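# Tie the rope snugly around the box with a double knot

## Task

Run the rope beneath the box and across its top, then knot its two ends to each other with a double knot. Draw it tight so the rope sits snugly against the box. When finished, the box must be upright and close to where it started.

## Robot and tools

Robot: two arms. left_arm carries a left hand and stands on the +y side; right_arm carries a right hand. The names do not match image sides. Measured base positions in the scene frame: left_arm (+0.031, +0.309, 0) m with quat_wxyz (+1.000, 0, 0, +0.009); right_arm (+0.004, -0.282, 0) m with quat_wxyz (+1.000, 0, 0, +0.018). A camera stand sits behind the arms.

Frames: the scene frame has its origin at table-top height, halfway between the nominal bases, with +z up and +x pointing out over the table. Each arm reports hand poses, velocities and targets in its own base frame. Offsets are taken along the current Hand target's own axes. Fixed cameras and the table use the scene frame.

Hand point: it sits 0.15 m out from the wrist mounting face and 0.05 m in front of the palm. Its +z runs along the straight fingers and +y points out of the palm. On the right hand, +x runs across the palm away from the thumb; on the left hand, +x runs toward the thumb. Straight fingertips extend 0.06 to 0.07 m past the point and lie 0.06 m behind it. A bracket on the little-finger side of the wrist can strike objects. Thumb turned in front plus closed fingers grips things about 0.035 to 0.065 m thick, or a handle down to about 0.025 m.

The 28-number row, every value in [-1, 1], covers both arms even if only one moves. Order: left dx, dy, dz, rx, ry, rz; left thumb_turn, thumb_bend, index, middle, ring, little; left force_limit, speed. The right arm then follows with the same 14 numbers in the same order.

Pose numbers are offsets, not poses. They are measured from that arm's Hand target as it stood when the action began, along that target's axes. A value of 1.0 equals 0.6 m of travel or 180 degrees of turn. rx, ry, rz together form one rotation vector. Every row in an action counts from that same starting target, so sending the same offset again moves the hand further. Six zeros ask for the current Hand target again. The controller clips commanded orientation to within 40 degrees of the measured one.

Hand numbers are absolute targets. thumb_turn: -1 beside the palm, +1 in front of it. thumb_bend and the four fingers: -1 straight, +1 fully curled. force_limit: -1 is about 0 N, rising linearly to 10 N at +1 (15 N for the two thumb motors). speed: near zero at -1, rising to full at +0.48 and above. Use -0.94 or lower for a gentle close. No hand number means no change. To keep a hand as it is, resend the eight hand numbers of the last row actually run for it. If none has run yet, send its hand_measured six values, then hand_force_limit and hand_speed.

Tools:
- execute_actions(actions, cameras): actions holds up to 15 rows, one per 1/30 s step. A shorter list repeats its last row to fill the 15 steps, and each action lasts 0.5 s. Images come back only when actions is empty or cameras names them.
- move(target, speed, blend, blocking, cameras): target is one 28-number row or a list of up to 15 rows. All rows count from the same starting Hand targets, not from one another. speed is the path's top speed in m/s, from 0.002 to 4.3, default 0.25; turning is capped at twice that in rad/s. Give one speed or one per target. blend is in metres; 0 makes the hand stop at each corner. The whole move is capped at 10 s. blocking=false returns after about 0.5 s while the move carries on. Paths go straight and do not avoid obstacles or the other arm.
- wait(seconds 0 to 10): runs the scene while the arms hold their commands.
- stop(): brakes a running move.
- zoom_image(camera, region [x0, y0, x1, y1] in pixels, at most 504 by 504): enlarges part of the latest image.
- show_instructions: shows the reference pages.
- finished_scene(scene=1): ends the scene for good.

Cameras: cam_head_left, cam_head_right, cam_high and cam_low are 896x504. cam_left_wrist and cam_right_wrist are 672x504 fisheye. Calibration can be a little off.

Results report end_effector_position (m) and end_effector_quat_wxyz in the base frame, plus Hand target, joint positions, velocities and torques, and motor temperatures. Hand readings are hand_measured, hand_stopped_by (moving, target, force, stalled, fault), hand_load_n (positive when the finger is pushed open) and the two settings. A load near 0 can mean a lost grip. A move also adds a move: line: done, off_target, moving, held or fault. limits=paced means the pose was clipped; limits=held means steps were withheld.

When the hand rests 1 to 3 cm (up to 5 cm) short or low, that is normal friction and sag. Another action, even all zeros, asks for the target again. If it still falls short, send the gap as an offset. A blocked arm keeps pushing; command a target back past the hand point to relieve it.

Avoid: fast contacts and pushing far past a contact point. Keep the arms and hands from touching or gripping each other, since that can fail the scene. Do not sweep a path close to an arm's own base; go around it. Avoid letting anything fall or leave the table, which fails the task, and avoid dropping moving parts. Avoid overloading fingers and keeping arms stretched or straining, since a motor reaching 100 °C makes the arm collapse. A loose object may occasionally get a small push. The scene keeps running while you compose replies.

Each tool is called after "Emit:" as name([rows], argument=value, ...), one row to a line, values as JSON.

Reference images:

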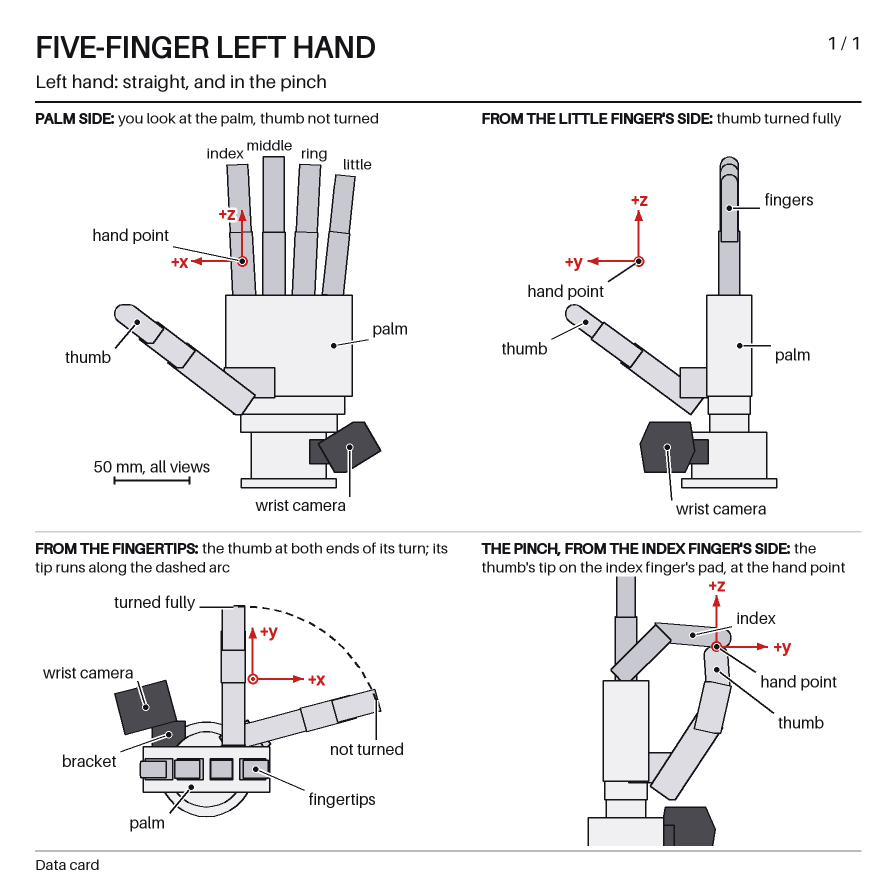

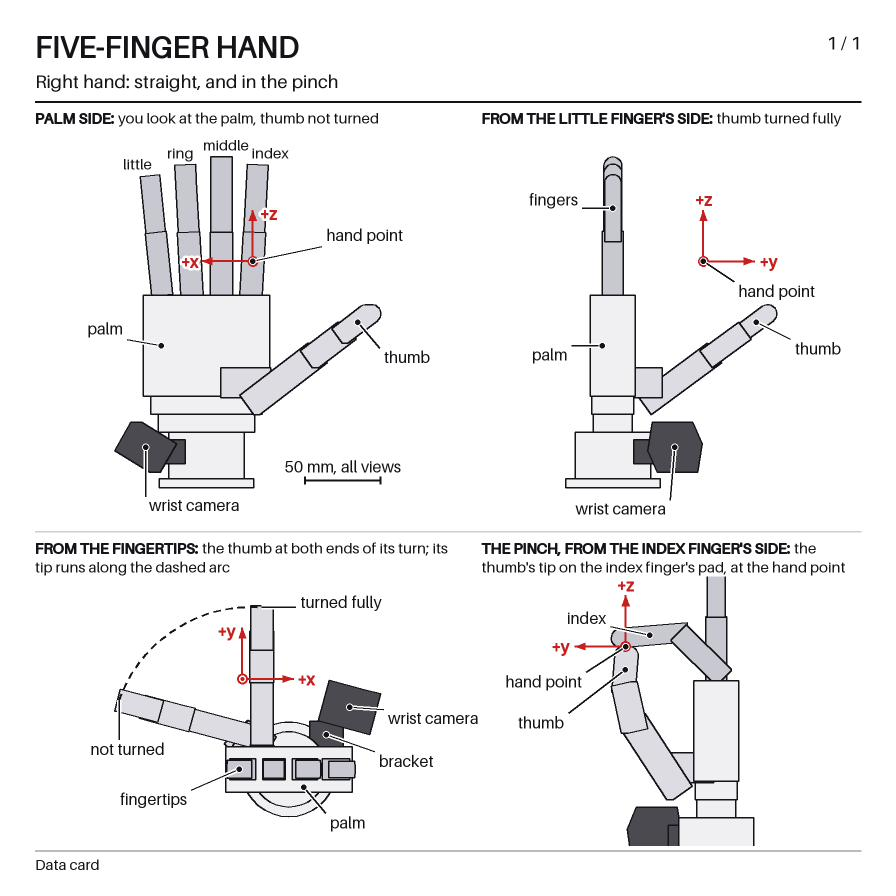

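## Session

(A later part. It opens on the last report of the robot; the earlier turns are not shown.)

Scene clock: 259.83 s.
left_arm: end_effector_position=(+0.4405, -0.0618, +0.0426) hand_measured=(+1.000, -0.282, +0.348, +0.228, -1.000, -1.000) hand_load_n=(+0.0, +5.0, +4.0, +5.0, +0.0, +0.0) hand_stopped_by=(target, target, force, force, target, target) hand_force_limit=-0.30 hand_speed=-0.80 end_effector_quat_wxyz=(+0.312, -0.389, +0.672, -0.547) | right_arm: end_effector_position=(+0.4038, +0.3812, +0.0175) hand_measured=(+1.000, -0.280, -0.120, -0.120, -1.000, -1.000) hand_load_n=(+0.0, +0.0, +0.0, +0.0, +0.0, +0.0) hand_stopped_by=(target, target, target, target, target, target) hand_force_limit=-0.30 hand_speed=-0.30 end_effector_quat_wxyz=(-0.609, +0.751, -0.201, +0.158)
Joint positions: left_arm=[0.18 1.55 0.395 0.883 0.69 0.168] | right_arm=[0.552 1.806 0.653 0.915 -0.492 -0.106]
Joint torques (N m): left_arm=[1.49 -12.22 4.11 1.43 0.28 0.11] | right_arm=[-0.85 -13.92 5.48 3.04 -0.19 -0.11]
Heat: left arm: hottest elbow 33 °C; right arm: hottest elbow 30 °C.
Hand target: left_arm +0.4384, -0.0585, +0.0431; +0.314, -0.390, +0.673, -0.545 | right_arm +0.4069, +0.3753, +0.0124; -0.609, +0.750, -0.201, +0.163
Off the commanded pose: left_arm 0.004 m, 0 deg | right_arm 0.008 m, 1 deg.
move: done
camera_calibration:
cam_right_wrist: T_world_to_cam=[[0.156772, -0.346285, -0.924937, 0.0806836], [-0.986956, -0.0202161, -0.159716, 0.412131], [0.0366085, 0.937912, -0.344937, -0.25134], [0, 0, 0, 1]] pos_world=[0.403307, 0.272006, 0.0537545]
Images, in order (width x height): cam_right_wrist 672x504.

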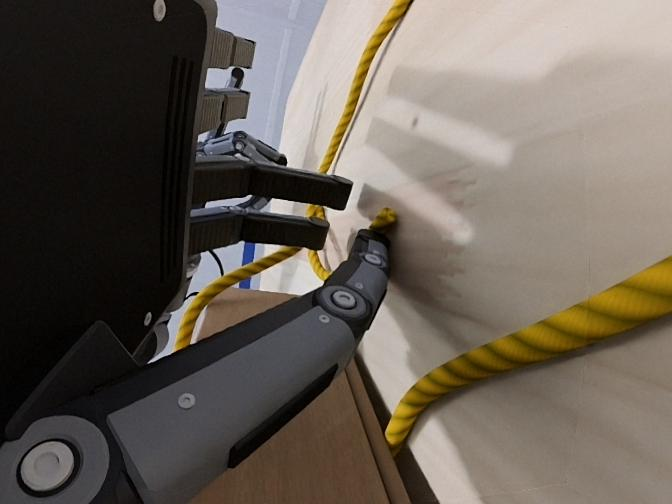

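Emit:
execute_actions([
  [[0,0,0,0,0,0,1,-0.28,0.35,0.35,-1,-1,-0.3,-0.8,0,0,0,0,0,0,1,-0.28,0.35,0.35,-1,-1,-0.3,-0.8]],
  [[0,0,0,0,0,0,1,-0.28,0.35,0.35,-1,-1,-0.3,-0.8,0,0,0,0,0,0,1,-0.28,0.35,0.35,-1,-1,-0.3,-0.8]],
], cameras=["cam_right_wrist"])

Emit:
zoom_image(camera="cam_right_wrist", region=[280, 150, 480, 330])

Scene clock: 263.23 s.
left_arm: end_effector_position=(+0.4405, -0.0618, +0.0426) hand_measured=(+1.000, -0.282, +0.348, +0.228, -1.000, -1.000) hand_load_n=(+0.0, +5.0, +4.0, +5.0, +0.0, +0.0) hand_stopped_by=(target, target, force, force, target, target) hand_force_limit=-0.30 hand_speed=-0.80 end_effector_quat_wxyz=(+0.312, -0.389, +0.672, -0.547) | right_arm: end_effector_position=(+0.4041, +0.3815, +0.0184) hand_measured=(+1.000, -0.280, +0.348, +0.266, -1.000, -1.000) hand_load_n=(-0.5, +2.0, +4.5, +0.5, +0.0, +0.0) hand_stopped_by=(target, target, force, force, target, target) hand_force_limit=-0.30 hand_speed=-0.80 end_effector_quat_wxyz=(-0.611, +0.750, -0.200, +0.159)
Joint positions: left_arm=[0.18 1.55 0.395 0.883 0.69 0.168] | right_arm=[0.552 1.806 0.653 0.919 -0.492 -0.106]
Joint torques (N m): left_arm=[1.44 -12.22 4.1 1.44 0.28 0.1] | right_arm=[-0.91 -14.04 5.42 2.86 -0.17 -0.11]
Heat: left arm: hottest elbow 33 °C; right arm: hottest elbow 30 °C.
Hand target: left_arm +0.4384, -0.0585, +0.0431; +0.314, -0.390, +0.673, -0.545 | right_arm +0.4069, +0.3753, +0.0124; -0.609, +0.750, -0.201, +0.163
Off the commanded pose: left_arm 0.004 m, 0 deg | right_arm 0.009 m, 1 deg.
Step readings (end_effector_position of left_arm | right_arm):
0: (+0.4405, -0.0618, +0.0426) | (+0.4038, +0.3812, +0.0175)
1: (+0.4405, -0.0618, +0.0426) | (+0.4038, +0.3812, +0.0175)
2: (+0.4405, -0.0618, +0.0426) | (+0.4038, +0.3812, +0.0175)
4: (+0.4405, -0.0618, +0.0426) | (+0.4037, +0.3812, +0.0175)
8: (+0.4405, -0.0618, +0.0426) | (+0.4037, +0.3812, +0.0175)
15: (+0.4405, -0.0618, +0.0426) | (+0.4037, +0.3812, +0.0175)
16: (+0.4405, -0.0618, +0.0426) | (+0.4037, +0.3812, +0.0175)
17: (+0.4405, -0.0618, +0.0426) | (+0.4037, +0.3812, +0.0175)
19: (+0.4405, -0.0618, +0.0426) | (+0.4037, +0.3812, +0.0175)
23: (+0.4405, -0.0618, +0.0426) | (+0.4038, +0.3813, +0.0179)
30: (+0.4405, -0.0618, +0.0426) | (+0.4041, +0.3815, +0.0184)
camera_calibration:
cam_right_wrist: T_world_to_cam=[[0.160236, -0.343987, -0.925201, 0.0793393], [-0.98638, -0.0205476, -0.163192, 0.412583], [0.0371253, 0.938749, -0.342595, -0.251858], [0, 0, 0, 1]] pos_world=[0.403601, 0.272201, 0.0544499]
Images, in order (width x height): cam_right_wrist 672x504.

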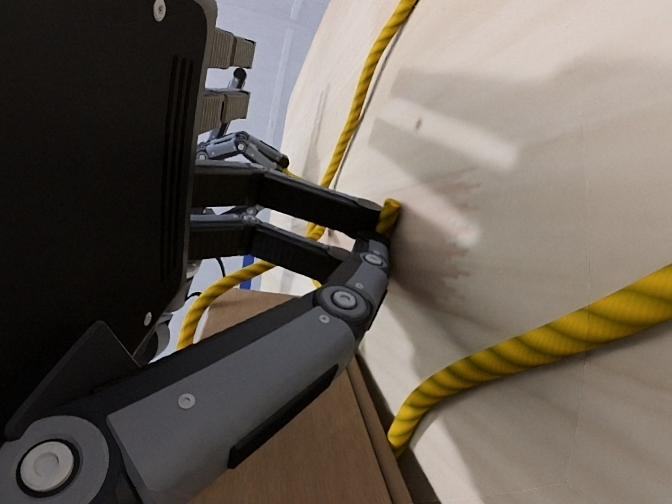

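Scaled by 2.520 from the camera's 672x504 image, which has a finer 960x720 frame.

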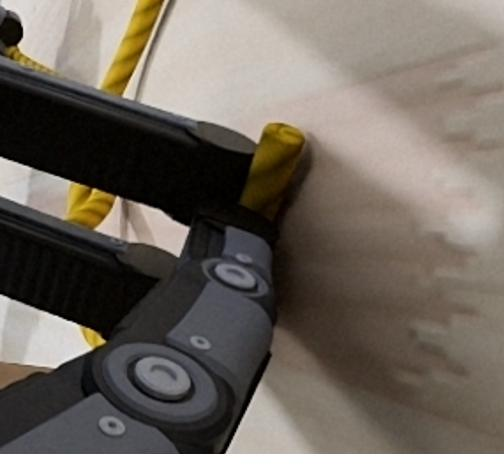

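Emit:
execute_actions([
  [[0,0,0,0,0,0,1,-0.28,0.35,0.35,-1,-1,-0.3,-0.8,0,0,0,0,0,0,1,-0.28,0.38,0.4,-1,-1,-0.1,-0.85]],
  [[0,0,0,0,0,0,1,-0.28,0.35,0.35,-1,-1,-0.3,-0.8,0,0,0,0,0,0,1,-0.28,0.38,0.4,-1,-1,-0.1,-0.85]],
], cameras=["cam_right_wrist"])

Emit:
zoom_image(camera="cam_right_wrist", region=[280, 150, 480, 330])

Scene clock: 264.60 s.
left_arm: end_effector_position=(+0.4405, -0.0618, +0.0426) hand_measured=(+1.000, -0.282, +0.348, +0.228, -1.000, -1.000) hand_load_n=(+0.0, +5.0, +4.0, +5.5, +0.5, +0.0) hand_stopped_by=(target, target, force, force, target, target) hand_force_limit=-0.30 hand_speed=-0.80 end_effector_quat_wxyz=(+0.312, -0.389, +0.672, -0.547) | right_arm: end_effector_position=(+0.4042, +0.3816, +0.0187) hand_measured=(+1.000, -0.280, +0.348, +0.290, -1.000, -1.000) hand_load_n=(+0.0, +3.5, +3.5, +6.0, +0.0, +0.0) hand_stopped_by=(target, target, force, force, target, target) hand_force_limit=-0.10 hand_speed=-0.85 end_effector_quat_wxyz=(-0.611, +0.749, -0.199, +0.159)
Joint positions: left_arm=[0.18 1.55 0.395 0.883 0.69 0.168] | right_arm=[0.552 1.806 0.653 0.921 -0.492 -0.106]
Joint torques (N m): left_arm=[1.44 -12.22 4.1 1.43 0.28 0.1] | right_arm=[-0.67 -13.92 5.42 2.71 -0.17 -0.09]
Heat: left arm: hottest elbow 33 °C; right arm: hottest elbow 30 °C.
Hand target: left_arm +0.4384, -0.0585, +0.0431; +0.314, -0.390, +0.673, -0.545 | right_arm +0.4069, +0.3753, +0.0124; -0.609, +0.750, -0.201, +0.163
Off the commanded pose: left_arm 0.004 m, 0 deg | right_arm 0.009 m, 1 deg.
Step readings (end_effector_position of left_arm | right_arm):
0: (+0.4405, -0.0618, +0.0426) | (+0.4041, +0.3815, +0.0184)
1: (+0.4405, -0.0618, +0.0426) | (+0.4041, +0.3815, +0.0184)
2: (+0.4405, -0.0618, +0.0426) | (+0.4041, +0.3815, +0.0184)
4: (+0.4405, -0.0618, +0.0426) | (+0.4041, +0.3815, +0.0185)
8: (+0.4405, -0.0618, +0.0426) | (+0.4042, +0.3816, +0.0187)
15: (+0.4405, -0.0618, +0.0426) | (+0.4042, +0.3816, +0.0187)
16: (+0.4405, -0.0618, +0.0426) | (+0.4042, +0.3816, +0.0187)
17: (+0.4405, -0.0618, +0.0426) | (+0.4042, +0.3816, +0.0187)
19: (+0.4405, -0.0618, +0.0426) | (+0.4042, +0.3816, +0.0187)
23: (+0.4405, -0.0618, +0.0426) | (+0.4042, +0.3816, +0.0187)
30: (+0.4405, -0.0618, +0.0426) | (+0.4042, +0.3816, +0.0187)
camera_calibration:
cam_right_wrist: T_world_to_cam=[[0.161439, -0.343216, -0.925279, 0.0788496], [-0.986169, -0.0204487, -0.164477, 0.412672], [0.0375305, 0.939034, -0.34177, -0.252172], [0, 0, 0, 1]] pos_world=[0.403699, 0.272299, 0.0546482]
Images, in order (width x height): cam_right_wrist 672x504.

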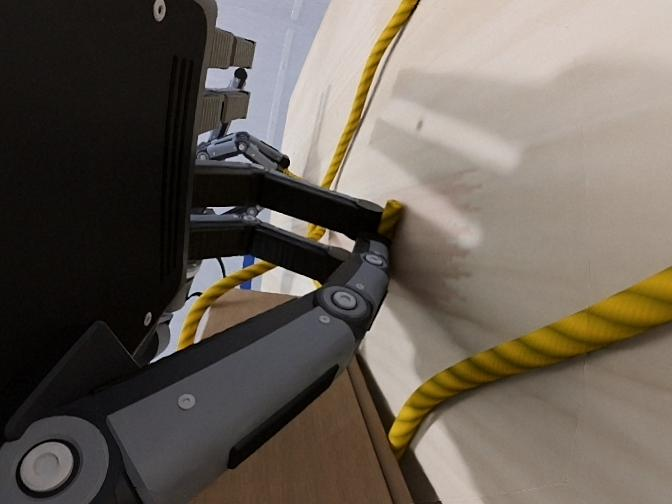

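Scaled by 2.520 from the camera's 672x504 image, which has a finer 960x720 frame.

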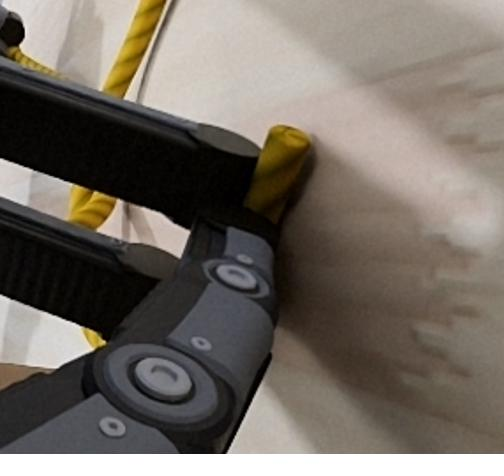

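Emit:
move(target=[0,0,0,0,0,0,1,-0.28,0.35,0.35,-1,-1,-0.3,-0.8,0,-0.0652,-0.0139,0,0,0,1,-0.28,0.38,0.4,-1,-1,-0.1,-0.85], speed=0.08, cameras=["cam_right_wrist","cam_low"])

Emit:
zoom_image(camera="cam_right_wrist", region=[280, 150, 480, 330])

Scene clock: 265.90 s.
left_arm: end_effector_position=(+0.4405, -0.0618, +0.0426) hand_measured=(+1.000, -0.282, +0.348, +0.228, -1.000, -1.000) hand_load_n=(+0.0, +4.5, +4.0, +5.0, +0.0, +0.0) hand_stopped_by=(target, target, force, force, target, target) hand_force_limit=-0.30 hand_speed=-0.80 end_effector_quat_wxyz=(+0.312, -0.389, +0.672, -0.547) | right_arm: end_effector_position=(+0.4025, +0.3805, +0.0524) hand_measured=(+1.000, -0.280, +0.348, +0.290, -1.000, -1.000) hand_load_n=(+0.0, +3.5, +3.5, +5.5, +0.0, +0.0) hand_stopped_by=(target, target, force, force, target, target) hand_force_limit=-0.10 hand_speed=-0.85 end_effector_quat_wxyz=(-0.612, +0.749, -0.199, +0.160)
Joint positions: left_arm=[0.18 1.55 0.395 0.883 0.69 0.168] | right_arm=[0.552 1.698 0.653 0.814 -0.492 -0.106]
Joint torques (N m): left_arm=[1.44 -12.22 4.1 1.43 0.28 0.1] | right_arm=[-0.62 -14.97 6.87 1.81 -0.18 -0.1]
Heat: left arm: hottest elbow 33 °C; right arm: hottest elbow 30 °C.
Hand target: left_arm +0.4384, -0.0585, +0.0431; +0.314, -0.390, +0.673, -0.545 | right_arm +0.4069, +0.3752, +0.0524; -0.609, +0.750, -0.201, +0.163
Off the commanded pose: left_arm 0.004 m, 0 deg | right_arm 0.007 m, 1 deg.
move: done
camera_calibration:
cam_right_wrist: T_world_to_cam=[[0.162626, -0.342492, -0.925339, 0.109182], [-0.985954, -0.0202538, -0.165782, 0.416374], [0.0380375, 0.939303, -0.340975, -0.239935], [0, 0, 0, 1]] pos_world=[0.401897, 0.271198, 0.0882464]
Images, in order (width x height): cam_low 896x504, cam_right_wrist 672x504.

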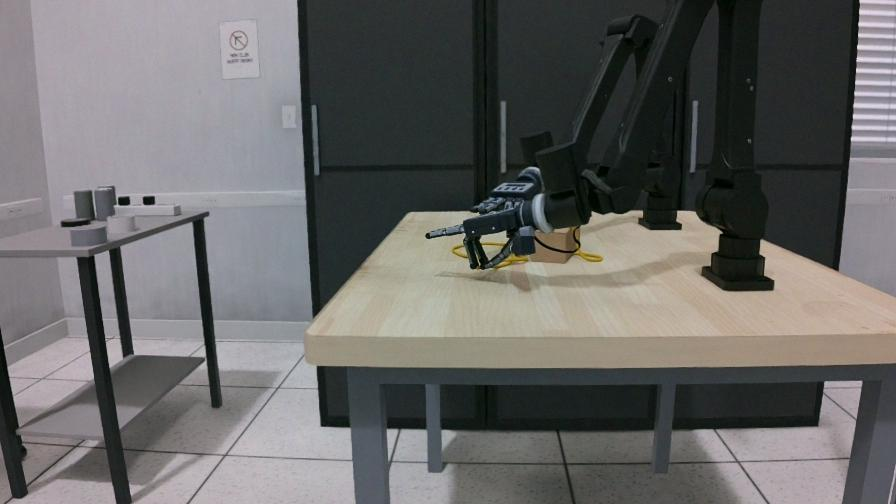

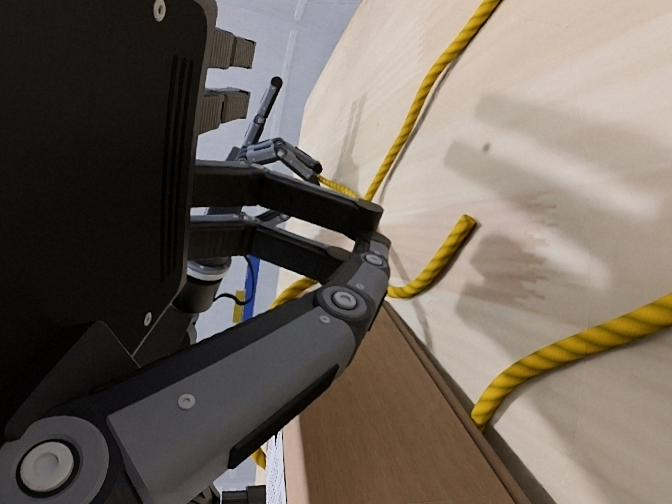

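Scaled by 2.520 from the camera's 672x504 image, which has a finer 960x720 frame.

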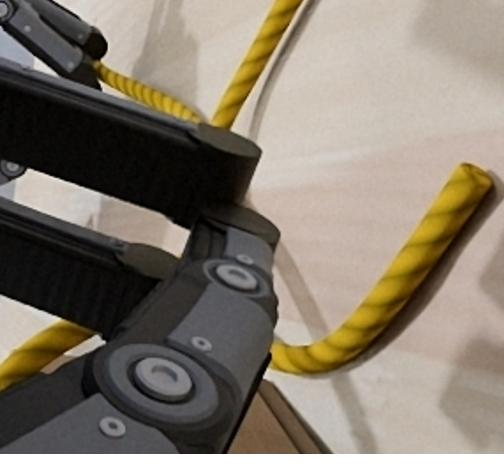

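Emit:
move([
  [0,0,0,0,0,0,1,-0.28,0.35,0.35,-1,-1,-0.3,-0.8,0,0,0,0,0,0,1,-0.28,-0.12,-0.12,-1,-1,-0.3,-0.1],
  [0,0,0,0,0,0,1,-0.28,0.35,0.35,-1,-1,-0.3,-0.8,0.0018,0.0715,0.008,0,0,0,1,-0.28,-0.12,-0.12,-1,-1,-0.3,-0.1],
], speed=0.08, cameras=["cam_right_wrist"])

Emit:
zoom_image(camera="cam_right_wrist", region=[280, 150, 480, 330])

Scene clock: 268.33 s.
left_arm: end_effector_position=(+0.4405, -0.0618, +0.0426) hand_measured=(+1.000, -0.282, +0.348, +0.228, -1.000, -1.000) hand_load_n=(+0.5, +4.5, +4.0, +5.0, +0.0, +0.0) hand_stopped_by=(target, target, force, force, target, target) hand_force_limit=-0.30 hand_speed=-0.80 end_effector_quat_wxyz=(+0.312, -0.389, +0.672, -0.547) | right_arm: end_effector_position=(+0.4023, +0.3766, +0.0155) hand_measured=(+1.000, -0.280, -0.120, -0.120, -1.000, -1.000) hand_load_n=(+0.0, +0.0, +0.0, +0.0, +0.0, +0.0) hand_stopped_by=(target, target, target, target, target, target) hand_force_limit=-0.30 hand_speed=-0.10 end_effector_quat_wxyz=(-0.610, +0.750, -0.200, +0.158)
Joint positions: left_arm=[0.18 1.55 0.395 0.883 0.69 0.168] | right_arm=[0.544 1.808 0.643 0.929 -0.5 -0.108]
Joint torques (N m): left_arm=[1.44 -12.22 4.1 1.43 0.28 0.1] | right_arm=[-0.85 -13.63 5.45 2.96 -0.16 -0.1]
Heat: left arm: hottest elbow 33 °C; right arm: hottest elbow 30 °C.
Hand target: left_arm +0.4384, -0.0585, +0.0431; +0.314, -0.390, +0.673, -0.545 | right_arm +0.4057, +0.3710, +0.0092; -0.608, +0.750, -0.201, +0.163
Off the commanded pose: left_arm 0.004 m, 0 deg | right_arm 0.009 m, 1 deg.
move: done
camera_calibration:
cam_right_wrist: T_world_to_cam=[[0.158474, -0.345084, -0.925096, 0.0763684], [-0.986699, -0.0209822, -0.1612, 0.410496], [0.036217, 0.938337, -0.343819, -0.24771], [0, 0, 0, 1]] pos_world=[0.401904, 0.267402, 0.0516526]
Images, in order (width x height): cam_right_wrist 672x504.

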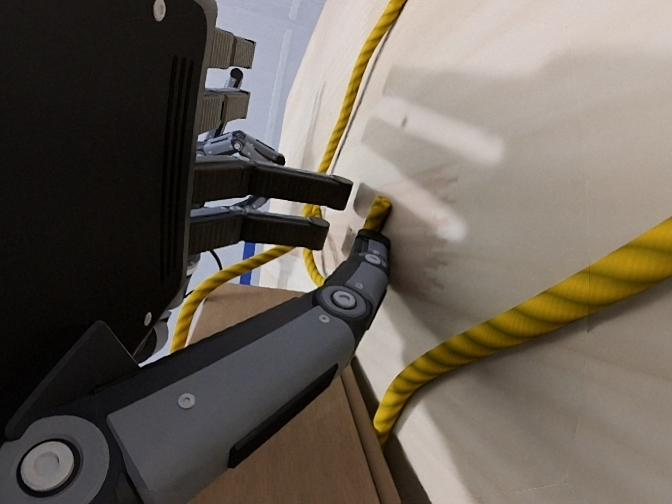

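Scaled by 2.520 from the camera's 672x504 image, which has a finer 960x720 frame.

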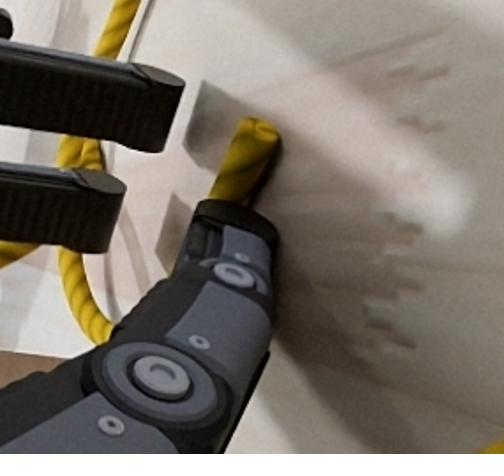

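Emit:
execute_actions([
  [[0,0,0,0,0,0,1,-0.28,0.35,0.35,-1,-1,-0.3,-0.8,0,0,0,0,0,0,1,-0.28,0.36,0.36,-1,-1,-0.2,-0.8]],
  [[0,0,0,0,0,0,1,-0.28,0.35,0.35,-1,-1,-0.3,-0.8,0,0,0,0,0,0,1,-0.28,0.36,0.36,-1,-1,-0.2,-0.8]],
], cameras=["cam_right_wrist"])

Emit:
zoom_image(camera="cam_right_wrist", region=[280, 150, 480, 330])

Scene clock: 269.67 s.
left_arm: end_effector_position=(+0.4405, -0.0618, +0.0426) hand_measured=(+1.000, -0.282, +0.348, +0.228, -1.000, -1.000) hand_load_n=(+0.0, +5.0, +4.0, +5.0, +0.0, +0.0) hand_stopped_by=(target, target, force, force, target, target) hand_force_limit=-0.30 hand_speed=-0.80 end_effector_quat_wxyz=(+0.312, -0.389, +0.672, -0.547) | right_arm: end_effector_position=(+0.4024, +0.3767, +0.0157) hand_measured=(+1.000, -0.282, +0.356, +0.226, -1.000, -1.000) hand_load_n=(+0.0, +4.5, +5.0, +4.0, +0.0, +0.0) hand_stopped_by=(target, target, force, force, target, target) hand_force_limit=-0.20 hand_speed=-0.80 end_effector_quat_wxyz=(-0.610, +0.750, -0.200, +0.159)
Joint positions: left_arm=[0.18 1.55 0.395 0.883 0.69 0.168] | right_arm=[0.544 1.808 0.643 0.931 -0.5 -0.108]
Joint torques (N m): left_arm=[1.44 -12.22 4.11 1.43 0.28 0.1] | right_arm=[-0.56 -13.86 5.46 2.84 -0.14 -0.1]
Motor temperatures (°C): left_arm=[24 27 32 25 26 24] | right_arm=[26 28 30 26 24 22]
Heat: left arm: hottest elbow 32 °C; right arm: hottest elbow 30 °C.
Hand target: left_arm +0.4384, -0.0585, +0.0431; +0.314, -0.390, +0.673, -0.545 | right_arm +0.4056, +0.3710, +0.0092; -0.608, +0.750, -0.201, +0.163
Off the commanded pose: left_arm 0.004 m, 0 deg | right_arm 0.009 m, 1 deg.
Step readings (end_effector_position of left_arm | right_arm):
0: (+0.4405, -0.0618, +0.0426) | (+0.4023, +0.3766, +0.0155)
1: (+0.4405, -0.0618, +0.0426) | (+0.4023, +0.3766, +0.0155)
2: (+0.4405, -0.0618, +0.0426) | (+0.4023, +0.3766, +0.0155)
4: (+0.4405, -0.0618, +0.0426) | (+0.4023, +0.3767, +0.0155)
8: (+0.4405, -0.0618, +0.0426) | (+0.4023, +0.3766, +0.0153)
15: (+0.4405, -0.0618, +0.0426) | (+0.4023, +0.3767, +0.0154)
16: (+0.4405, -0.0618, +0.0426) | (+0.4023, +0.3767, +0.0154)
17: (+0.4405, -0.0618, +0.0426) | (+0.4023, +0.3767, +0.0154)
19: (+0.4405, -0.0618, +0.0426) | (+0.4023, +0.3767, +0.0154)
23: (+0.4405, -0.0618, +0.0426) | (+0.4024, +0.3767, +0.0157)
30: (+0.4405, -0.0618, +0.0426) | (+0.4024, +0.3767, +0.0157)
camera_calibration:
cam_right_wrist: T_world_to_cam=[[0.159673, -0.34443, -0.925134, 0.0758229], [-0.98649, -0.0209046, -0.16248, 0.410572], [0.0366235, 0.938579, -0.343115, -0.248037], [0, 0, 0, 1]] pos_world=[0.402002, 0.267501, 0.0517508]
Images, in order (width x height): cam_right_wrist 672x504.

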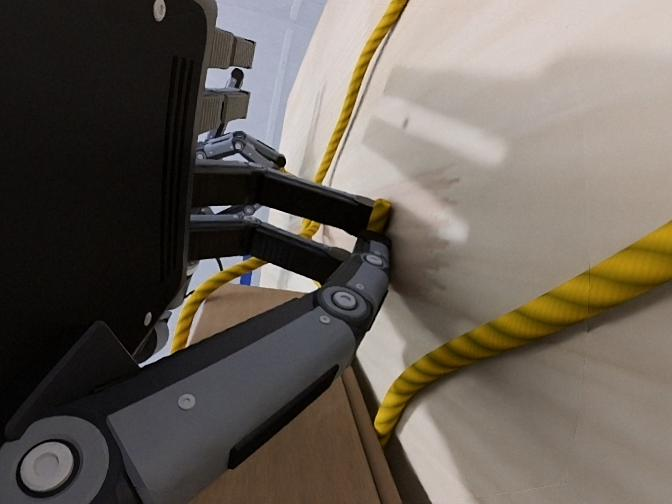

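Scaled by 2.520 from the camera's 672x504 image, which has a finer 960x720 frame.

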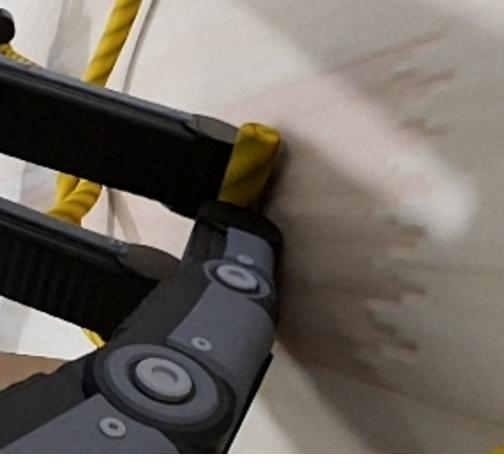

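Emit:
move(target=[0,0,0,0,0,0,1,-0.28,0.35,0.35,-1,-1,-0.3,-0.8,0,-0.0652,-0.0139,0,0,0,1,-0.28,0.36,0.36,-1,-1,-0.2,-0.8], speed=0.06, cameras=["cam_right_wrist"])

Emit:
zoom_image(camera="cam_right_wrist", region=[280, 150, 480, 330])

Scene clock: 271.07 s.
left_arm: end_effector_position=(+0.4405, -0.0618, +0.0426) hand_measured=(+1.000, -0.282, +0.348, +0.228, -1.000, -1.000) hand_load_n=(+0.0, +4.5, +4.0, +5.5, +0.0, +0.0) hand_stopped_by=(target, target, force, force, target, target) hand_force_limit=-0.30 hand_speed=-0.80 end_effector_quat_wxyz=(+0.312, -0.389, +0.672, -0.547) | right_arm: end_effector_position=(+0.4009, +0.3758, +0.0476) hand_measured=(+1.000, -0.282, +0.356, +0.226, -1.000, -1.000) hand_load_n=(+0.0, +5.0, +5.0, +3.5, +0.0, +0.0) hand_stopped_by=(target, target, force, force, target, target) hand_force_limit=-0.20 hand_speed=-0.80 end_effector_quat_wxyz=(-0.611, +0.750, -0.200, +0.159)
Joint positions: left_arm=[0.18 1.55 0.395 0.883 0.69 0.168] | right_arm=[0.544 1.704 0.643 0.826 -0.5 -0.108]
Joint torques (N m): left_arm=[1.49 -12.22 4.1 1.44 0.28 0.11] | right_arm=[-0.67 -15.09 6.82 1.76 -0.15 -0.09]
Heat: left arm: hottest elbow 32 °C; right arm: hottest elbow 29 °C.
Hand target: left_arm +0.4384, -0.0585, +0.0431; +0.314, -0.390, +0.673, -0.545 | right_arm +0.4056, +0.3709, +0.0493; -0.608, +0.750, -0.201, +0.163
Off the commanded pose: left_arm 0.004 m, 0 deg | right_arm 0.007 m, 1 deg.
move: done
camera_calibration:
cam_right_wrist: T_world_to_cam=[[0.160044, -0.344226, -0.925145, 0.105154], [-0.986426, -0.0209035, -0.162868, 0.414278], [0.0367246, 0.938654, -0.342899, -0.236236], [0, 0, 0, 1]] pos_world=[0.400502, 0.266601, 0.0837503]
Images, in order (width x height): cam_right_wrist 672x504.

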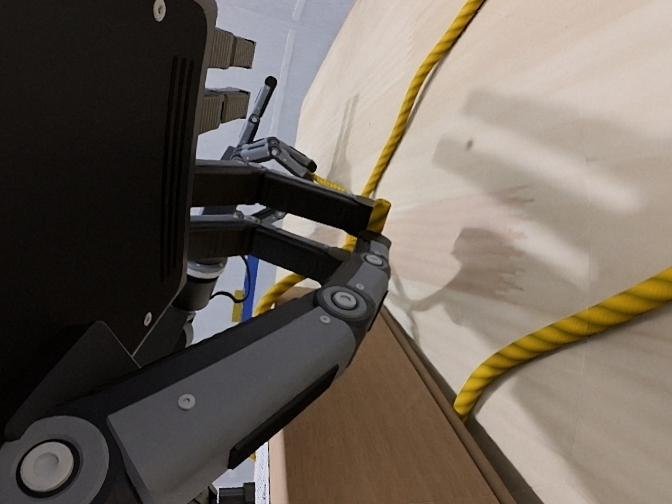

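Scaled by 2.520 from the camera's 672x504 image, which has a finer 960x720 frame.

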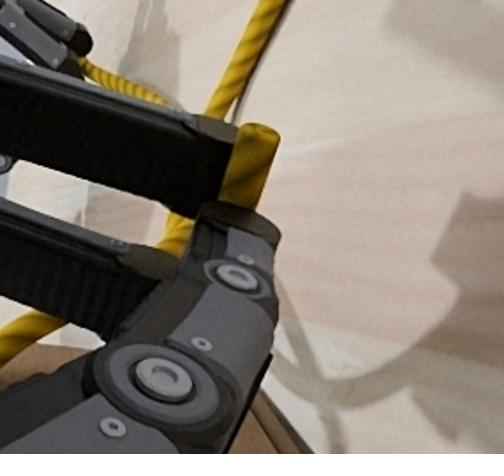

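Emit:
move([
  [0,0,0,0,0,0,1,-0.28,0.35,0.35,-1,-1,-0.3,-0.8,0,-0.0408,-0.0087,0,0,0,1,-0.28,0.36,0.36,-1,-1,-0.2,-0.8],
  [0,0,0,0,0,0,1,-0.28,0.35,0.35,-1,-1,-0.3,-0.8,0.1122,-0.0143,-0.1335,0,0,0,1,-0.28,0.36,0.36,-1,-1,-0.2,-0.8],
], speed=0.08, blend=[0.015,0], cameras=["cam_right_wrist","cam_high","cam_low"])

Emit:
zoom_image(camera="cam_high", region=[500, 220, 640, 320])

Scene clock: 273.70 s.
left_arm: end_effector_position=(+0.4405, -0.0618, +0.0426) hand_measured=(+1.000, -0.282, +0.348, +0.228, -1.000, -1.000) hand_load_n=(+0.0, +5.0, +3.5, +5.0, +0.0, +0.0) hand_stopped_by=(target, target, force, force, target, target) hand_force_limit=-0.30 hand_speed=-0.80 end_effector_quat_wxyz=(+0.312, -0.389, +0.672, -0.547) | right_arm: end_effector_position=(+0.4260, +0.2763, +0.0742) hand_measured=(+1.000, -0.282, +0.356, +0.226, -1.000, -1.000) hand_load_n=(+0.0, +5.0, +5.0, +3.5, +0.0, +0.0) hand_stopped_by=(target, target, force, force, target, target) hand_force_limit=-0.20 hand_speed=-0.80 end_effector_quat_wxyz=(-0.611, +0.749, -0.200, +0.161)
Joint positions: left_arm=[0.18 1.55 0.395 0.883 0.69 0.168] | right_arm=[0.285 1.581 0.608 0.695 -0.749 -0.189]
Joint torques (N m): left_arm=[1.49 -12.22 4.1 1.44 0.27 0.1] | right_arm=[-0.5 -14.1 6.76 1.68 -0.25 -0.12]
Heat: left arm: hottest elbow 32 °C; right arm: hottest elbow 29 °C.
Hand target: left_arm +0.4384, -0.0585, +0.0431; +0.314, -0.390, +0.673, -0.545 | right_arm +0.4256, +0.2710, +0.0742; -0.608, +0.750, -0.201, +0.163
Off the commanded pose: left_arm 0.004 m, 0 deg | right_arm 0.005 m, 0 deg.
move: done; blend cut to 0.0125 m at target 1
camera_calibration:
cam_right_wrist: T_world_to_cam=[[0.162047, -0.343641, -0.925014, 0.0902974], [-0.985938, -0.0175937, -0.166183, 0.440346], [0.040833, 0.938936, -0.34166, -0.136566], [0, 0, 0, 1]] pos_world=[0.425097, 0.167004, 0.110045]
Images, in order (width x height): cam_high 896x504, cam_low 896x504, cam_right_wrist 672x504.

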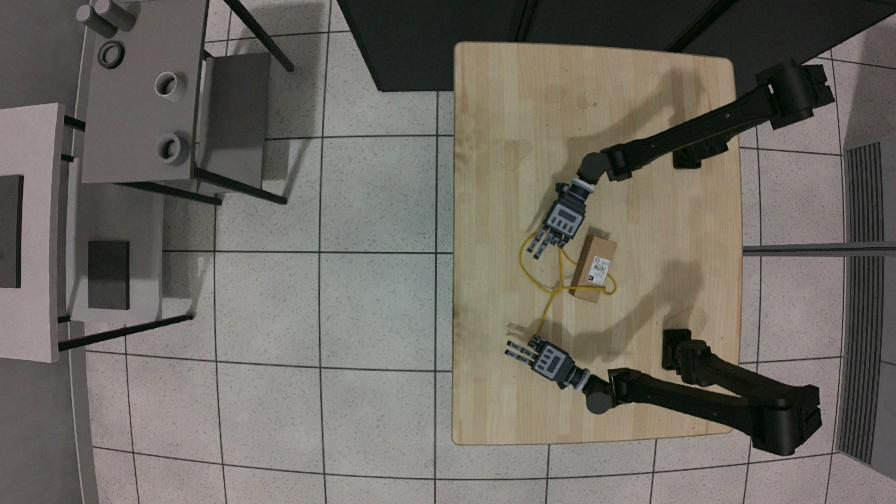

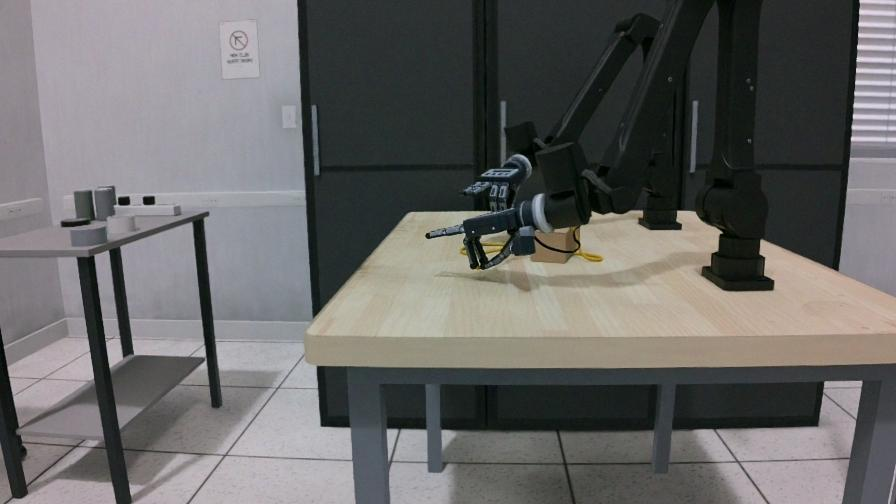

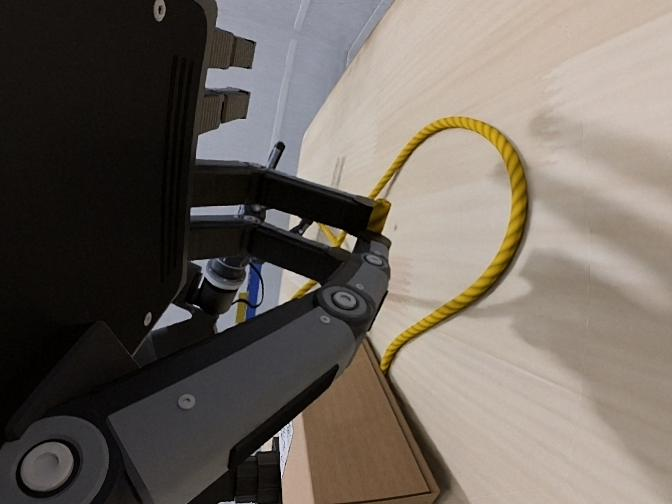

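Scaled by 3.600 from the camera's 896x504 image, which has a finer 1280x720 frame.

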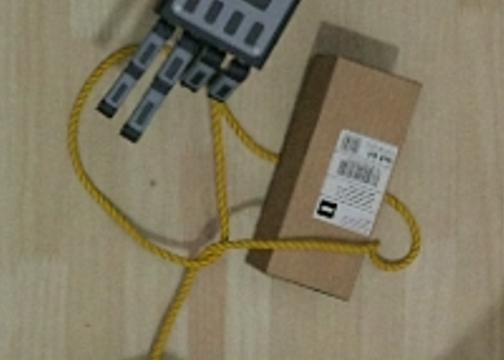

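Emit:
move(target=[0,0,0,0,0,0,1,-0.28,0.35,0.35,-1,-1,-0.3,-0.8,0.05,0.0326,-0.0825,0,0,0,1,-0.28,0.36,0.36,-1,-1,-0.2,-0.8], speed=0.06, cameras=["cam_right_wrist","cam_high","cam_low"])

Emit:
zoom_image(camera="cam_high", region=[500, 200, 640, 320])

Emit:
zoom_image(camera="cam_low", region=[420, 200, 620, 300])

Scene clock: 275.53 s.
left_arm: end_effector_position=(+0.4405, -0.0618, +0.0426) hand_measured=(+1.000, -0.282, +0.348, +0.228, -1.000, -1.000) hand_load_n=(+0.0, +5.0, +4.0, +5.0, +0.0, +0.0) hand_stopped_by=(target, target, force, force, target, target) hand_force_limit=-0.30 hand_speed=-0.80 end_effector_quat_wxyz=(+0.312, -0.389, +0.672, -0.547) | right_arm: end_effector_position=(+0.4260, +0.2162, +0.0651) hand_measured=(+1.000, -0.282, +0.356, +0.226, -1.000, -1.000) hand_load_n=(+0.0, +5.0, +5.0, +3.5, +0.0, +0.0) hand_stopped_by=(target, target, force, force, target, target) hand_force_limit=-0.20 hand_speed=-0.80 end_effector_quat_wxyz=(-0.611, +0.749, -0.199, +0.160)
Joint positions: left_arm=[0.18 1.55 0.395 0.883 0.69 0.168] | right_arm=[0.127 1.575 0.576 0.668 -0.901 -0.261]
Joint torques (N m): left_arm=[1.44 -12.22 4.1 1.43 0.27 0.11] | right_arm=[-0.73 -13.68 6.39 1.61 -0.31 -0.11]
Heat: left arm: hottest elbow 32 °C; right arm: hottest elbow 29 °C.
Hand target: left_arm +0.4384, -0.0585, +0.0431; +0.314, -0.390, +0.673, -0.545 | right_arm +0.4253, +0.2105, +0.0652; -0.608, +0.750, -0.201, +0.163
Off the commanded pose: left_arm 0.004 m, 0 deg | right_arm 0.006 m, 0 deg.
move: done
camera_calibration:
cam_right_wrist: T_world_to_cam=[[0.16263, -0.344312, -0.924662, 0.0611668], [-0.985915, -0.0196306, -0.166094, 0.438204], [0.0390363, 0.93865, -0.342655, -0.0822884], [0, 0, 0, 1]] pos_world=[0.425297, 0.106903, 0.101145]
Images, in order (width x height): cam_high 896x504, cam_low 896x504, cam_right_wrist 672x504.

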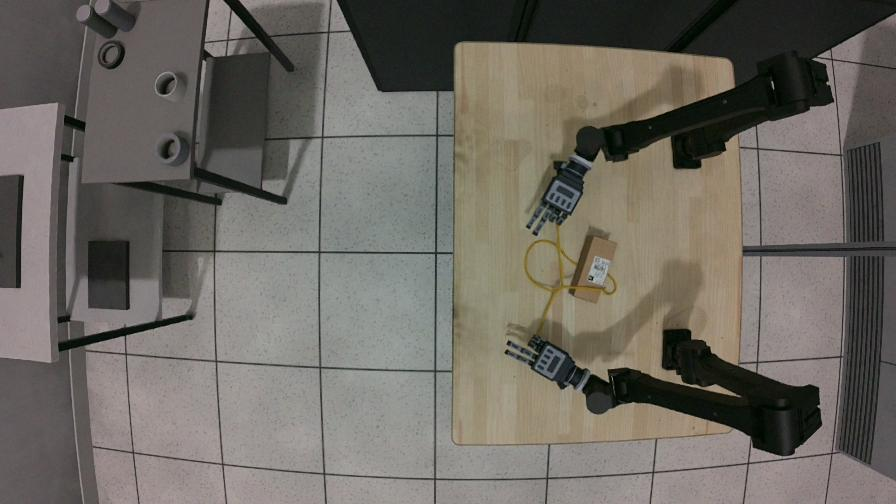

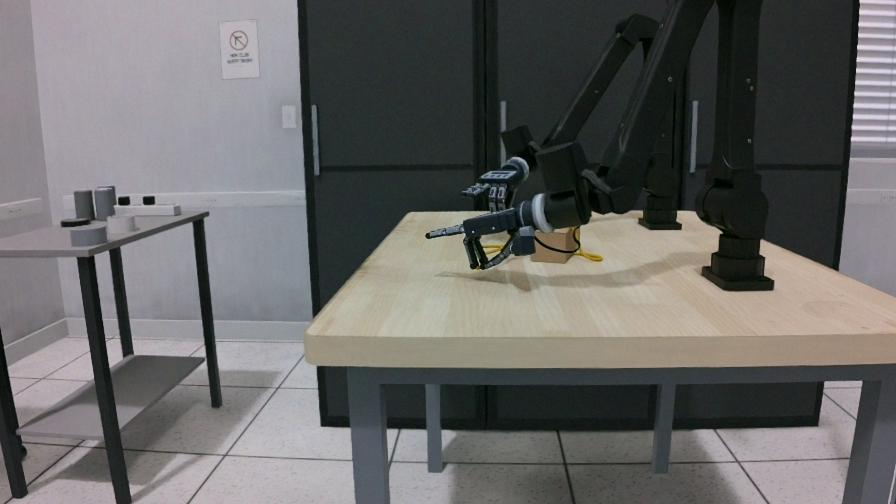

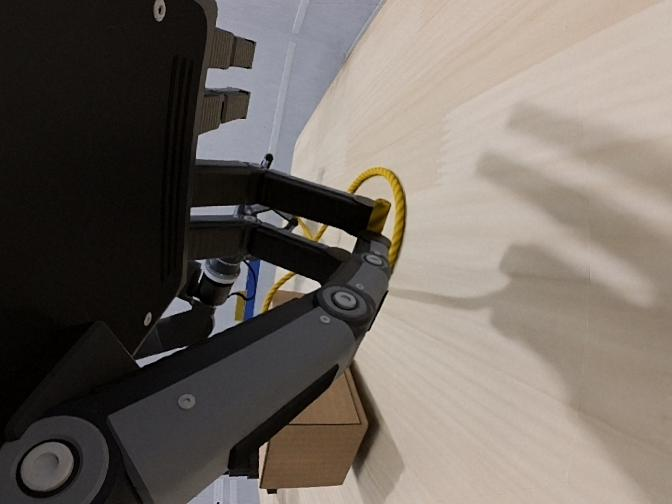

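Scaled by 3.600 from the camera's 896x504 image, which has a finer 1280x720 frame.

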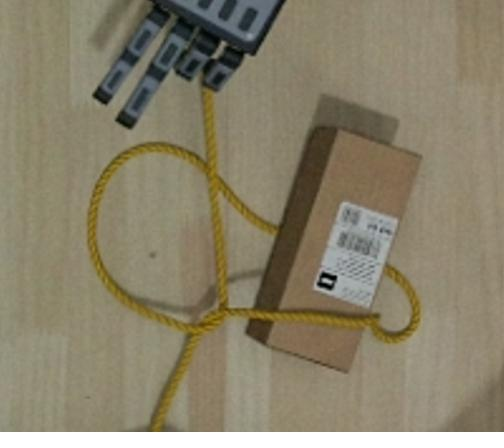

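Scaled by 2.520 from the camera's 896x504 image, which has a finer 1280x720 frame.

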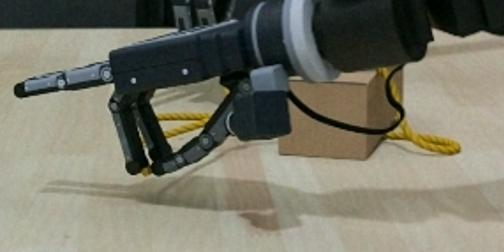

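Emit:
move(target=[0,0,0,0,0,0,1,-0.28,0.35,0.35,-1,-1,-0.3,-0.8,0.0762,0.0472,-0.1417,0,0,0,1,-0.28,0.36,0.36,-1,-1,-0.2,-0.8], speed=0.08, cameras=["cam_high","cam_low"])

Emit:
zoom_image(camera="cam_high", region=[500, 200, 640, 320])

Scene clock: 277.80 s.
left_arm: end_effector_position=(+0.4405, -0.0618, +0.0426) hand_measured=(+1.000, -0.282, +0.348, +0.228, -1.000, -1.000) hand_load_n=(+0.0, +4.5, +4.0, +5.0, -0.5, +0.0) hand_stopped_by=(target, target, force, force, target, target) hand_force_limit=-0.30 hand_speed=-0.80 end_effector_quat_wxyz=(+0.312, -0.389, +0.672, -0.547) | right_arm: end_effector_position=(+0.4131, +0.1156, +0.0485) hand_measured=(+1.000, -0.282, +0.356, +0.226, -1.000, -1.000) hand_load_n=(+0.0, +5.0, +5.0, +3.5, +0.0, +0.0) hand_stopped_by=(target, target, force, force, target, target) hand_force_limit=-0.20 hand_speed=-0.80 end_effector_quat_wxyz=(-0.609, +0.751, -0.206, +0.153)
Joint positions: left_arm=[0.18 1.55 0.395 0.883 0.69 0.168] | right_arm=[-0.151 1.572 0.566 0.458 -1.152 -0.487]
Joint torques (N m): left_arm=[1.44 -12.22 4.1 1.43 0.27 0.1] | right_arm=[-0.56 -12.75 7.94 1.37 -0.51 -0.11]
Heat: left arm: hottest elbow 32 °C; right arm: hottest elbow 29 °C.
Hand target: left_arm +0.4384, -0.0585, +0.0431; +0.314, -0.390, +0.673, -0.545 | right_arm +0.4204, +0.1105, +0.0551; -0.608, +0.750, -0.201, +0.163
Off the commanded pose: left_arm 0.004 m, 0 deg | right_arm 0.011 m, 1 deg.
move: off_target (right_arm)
Images, in order (width x height): cam_high 896x504, cam_low 896x504.

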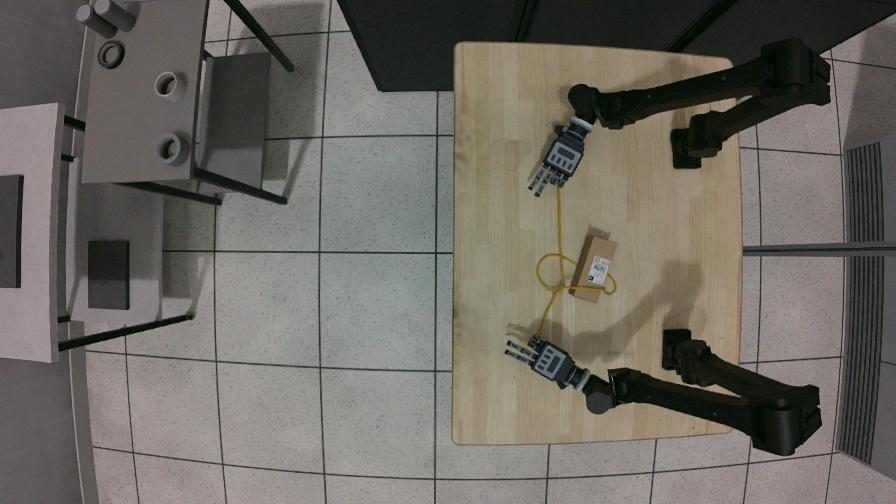

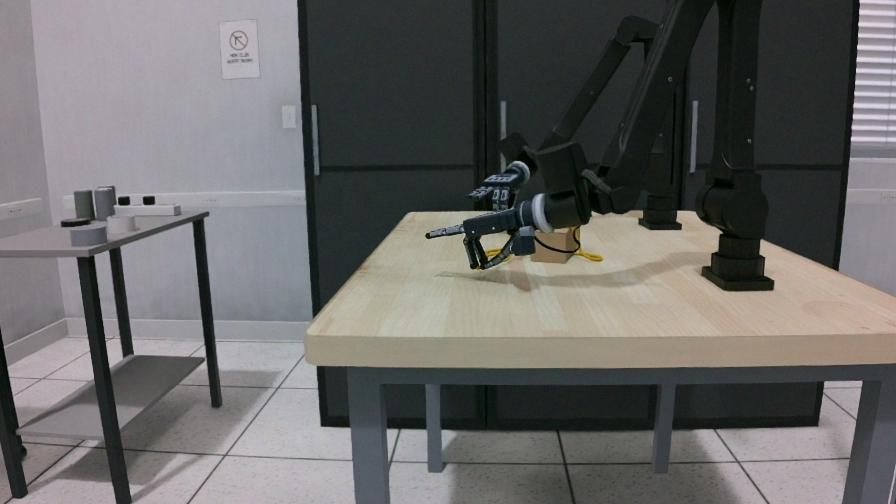

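Scaled by 3.600 from the camera's 896x504 image, which has a finer 1280x720 frame.

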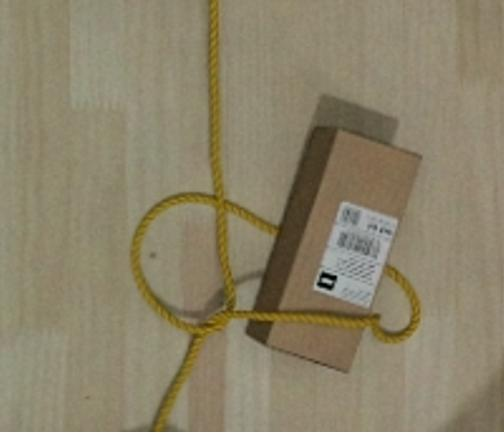

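Emit:
move(target=[0,0,0,0,0,0,1,-0.28,0.35,0.35,-1,-1,-0.3,-0.8,0.0545,0.0253,-0.1592,0,0.0815,0.0173,1,-0.28,0.36,0.36,-1,-1,-0.2,-0.8], speed=0.08, cameras=["cam_high","cam_low"])

Emit:
zoom_image(camera="cam_high", region=[500, 200, 640, 320])

Scene clock: 280.30 s.
left_arm: end_effector_position=(+0.4405, -0.0618, +0.0426) hand_measured=(+1.000, -0.282, +0.348, +0.228, -1.000, -1.000) hand_load_n=(+0.0, +5.0, +4.0, +5.0, -0.5, +0.0) hand_stopped_by=(target, target, force, force, target, target) hand_force_limit=-0.30 hand_speed=-0.80 end_effector_quat_wxyz=(+0.312, -0.389, +0.672, -0.547) | right_arm: end_effector_position=(+0.4035, +0.0143, +0.0598) hand_measured=(+1.000, -0.282, +0.356, +0.226, -1.000, -1.000) hand_load_n=(+0.0, +5.0, +5.0, +3.5, +0.0, +0.0) hand_stopped_by=(target, target, force, force, target, target) hand_force_limit=-0.20 hand_speed=-0.80 end_effector_quat_wxyz=(-0.584, +0.718, -0.295, +0.239)
Joint positions: left_arm=[0.18 1.55 0.395 0.883 0.69 0.168] | right_arm=[-0.418 1.475 0.494 0.445 -1.159 -0.497]
Joint torques (N m): left_arm=[1.44 -12.22 4.1 1.43 0.27 0.1] | right_arm=[-0.67 -11.58 6.22 1.43 -0.49 -0.1]
Heat: left arm: hottest elbow 32 °C; right arm: hottest elbow 29 °C.
Hand target: left_arm +0.4384, -0.0585, +0.0431; +0.314, -0.390, +0.673, -0.545 | right_arm +0.4003, +0.0105, +0.0599; -0.582, +0.717, -0.297, +0.241
Off the commanded pose: left_arm 0.004 m, 0 deg | right_arm 0.005 m, 0 deg.
move: done
Images, in order (width x height): cam_high 896x504, cam_low 896x504.

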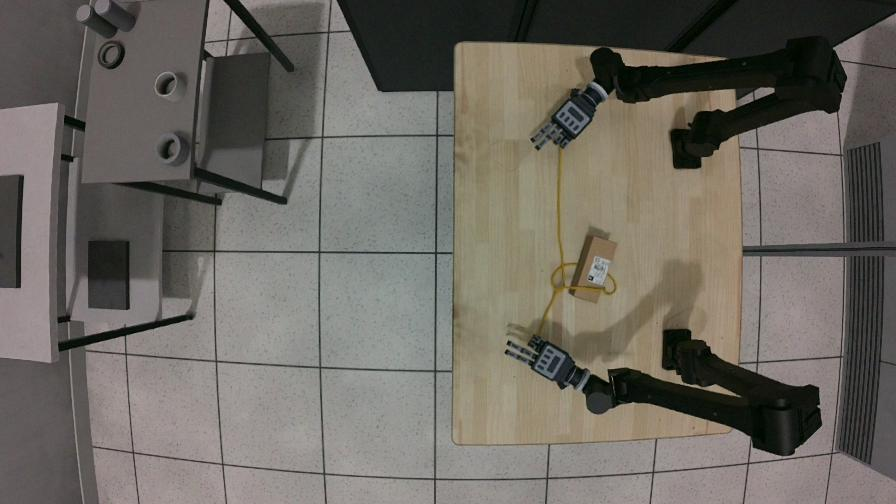

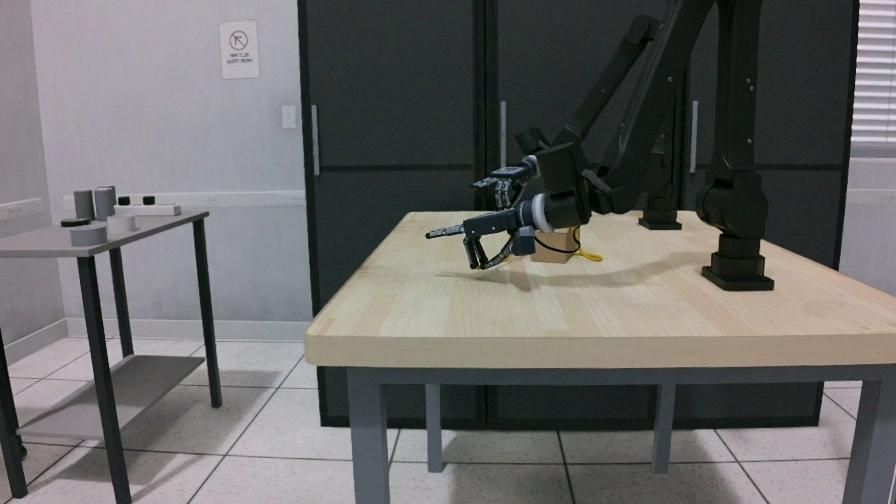

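Scaled by 3.600 from the camera's 896x504 image, which has a finer 1280x720 frame.

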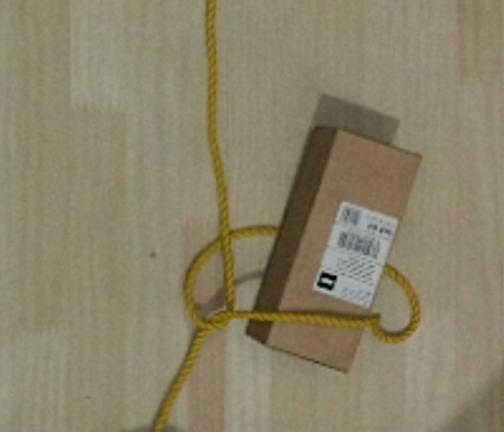

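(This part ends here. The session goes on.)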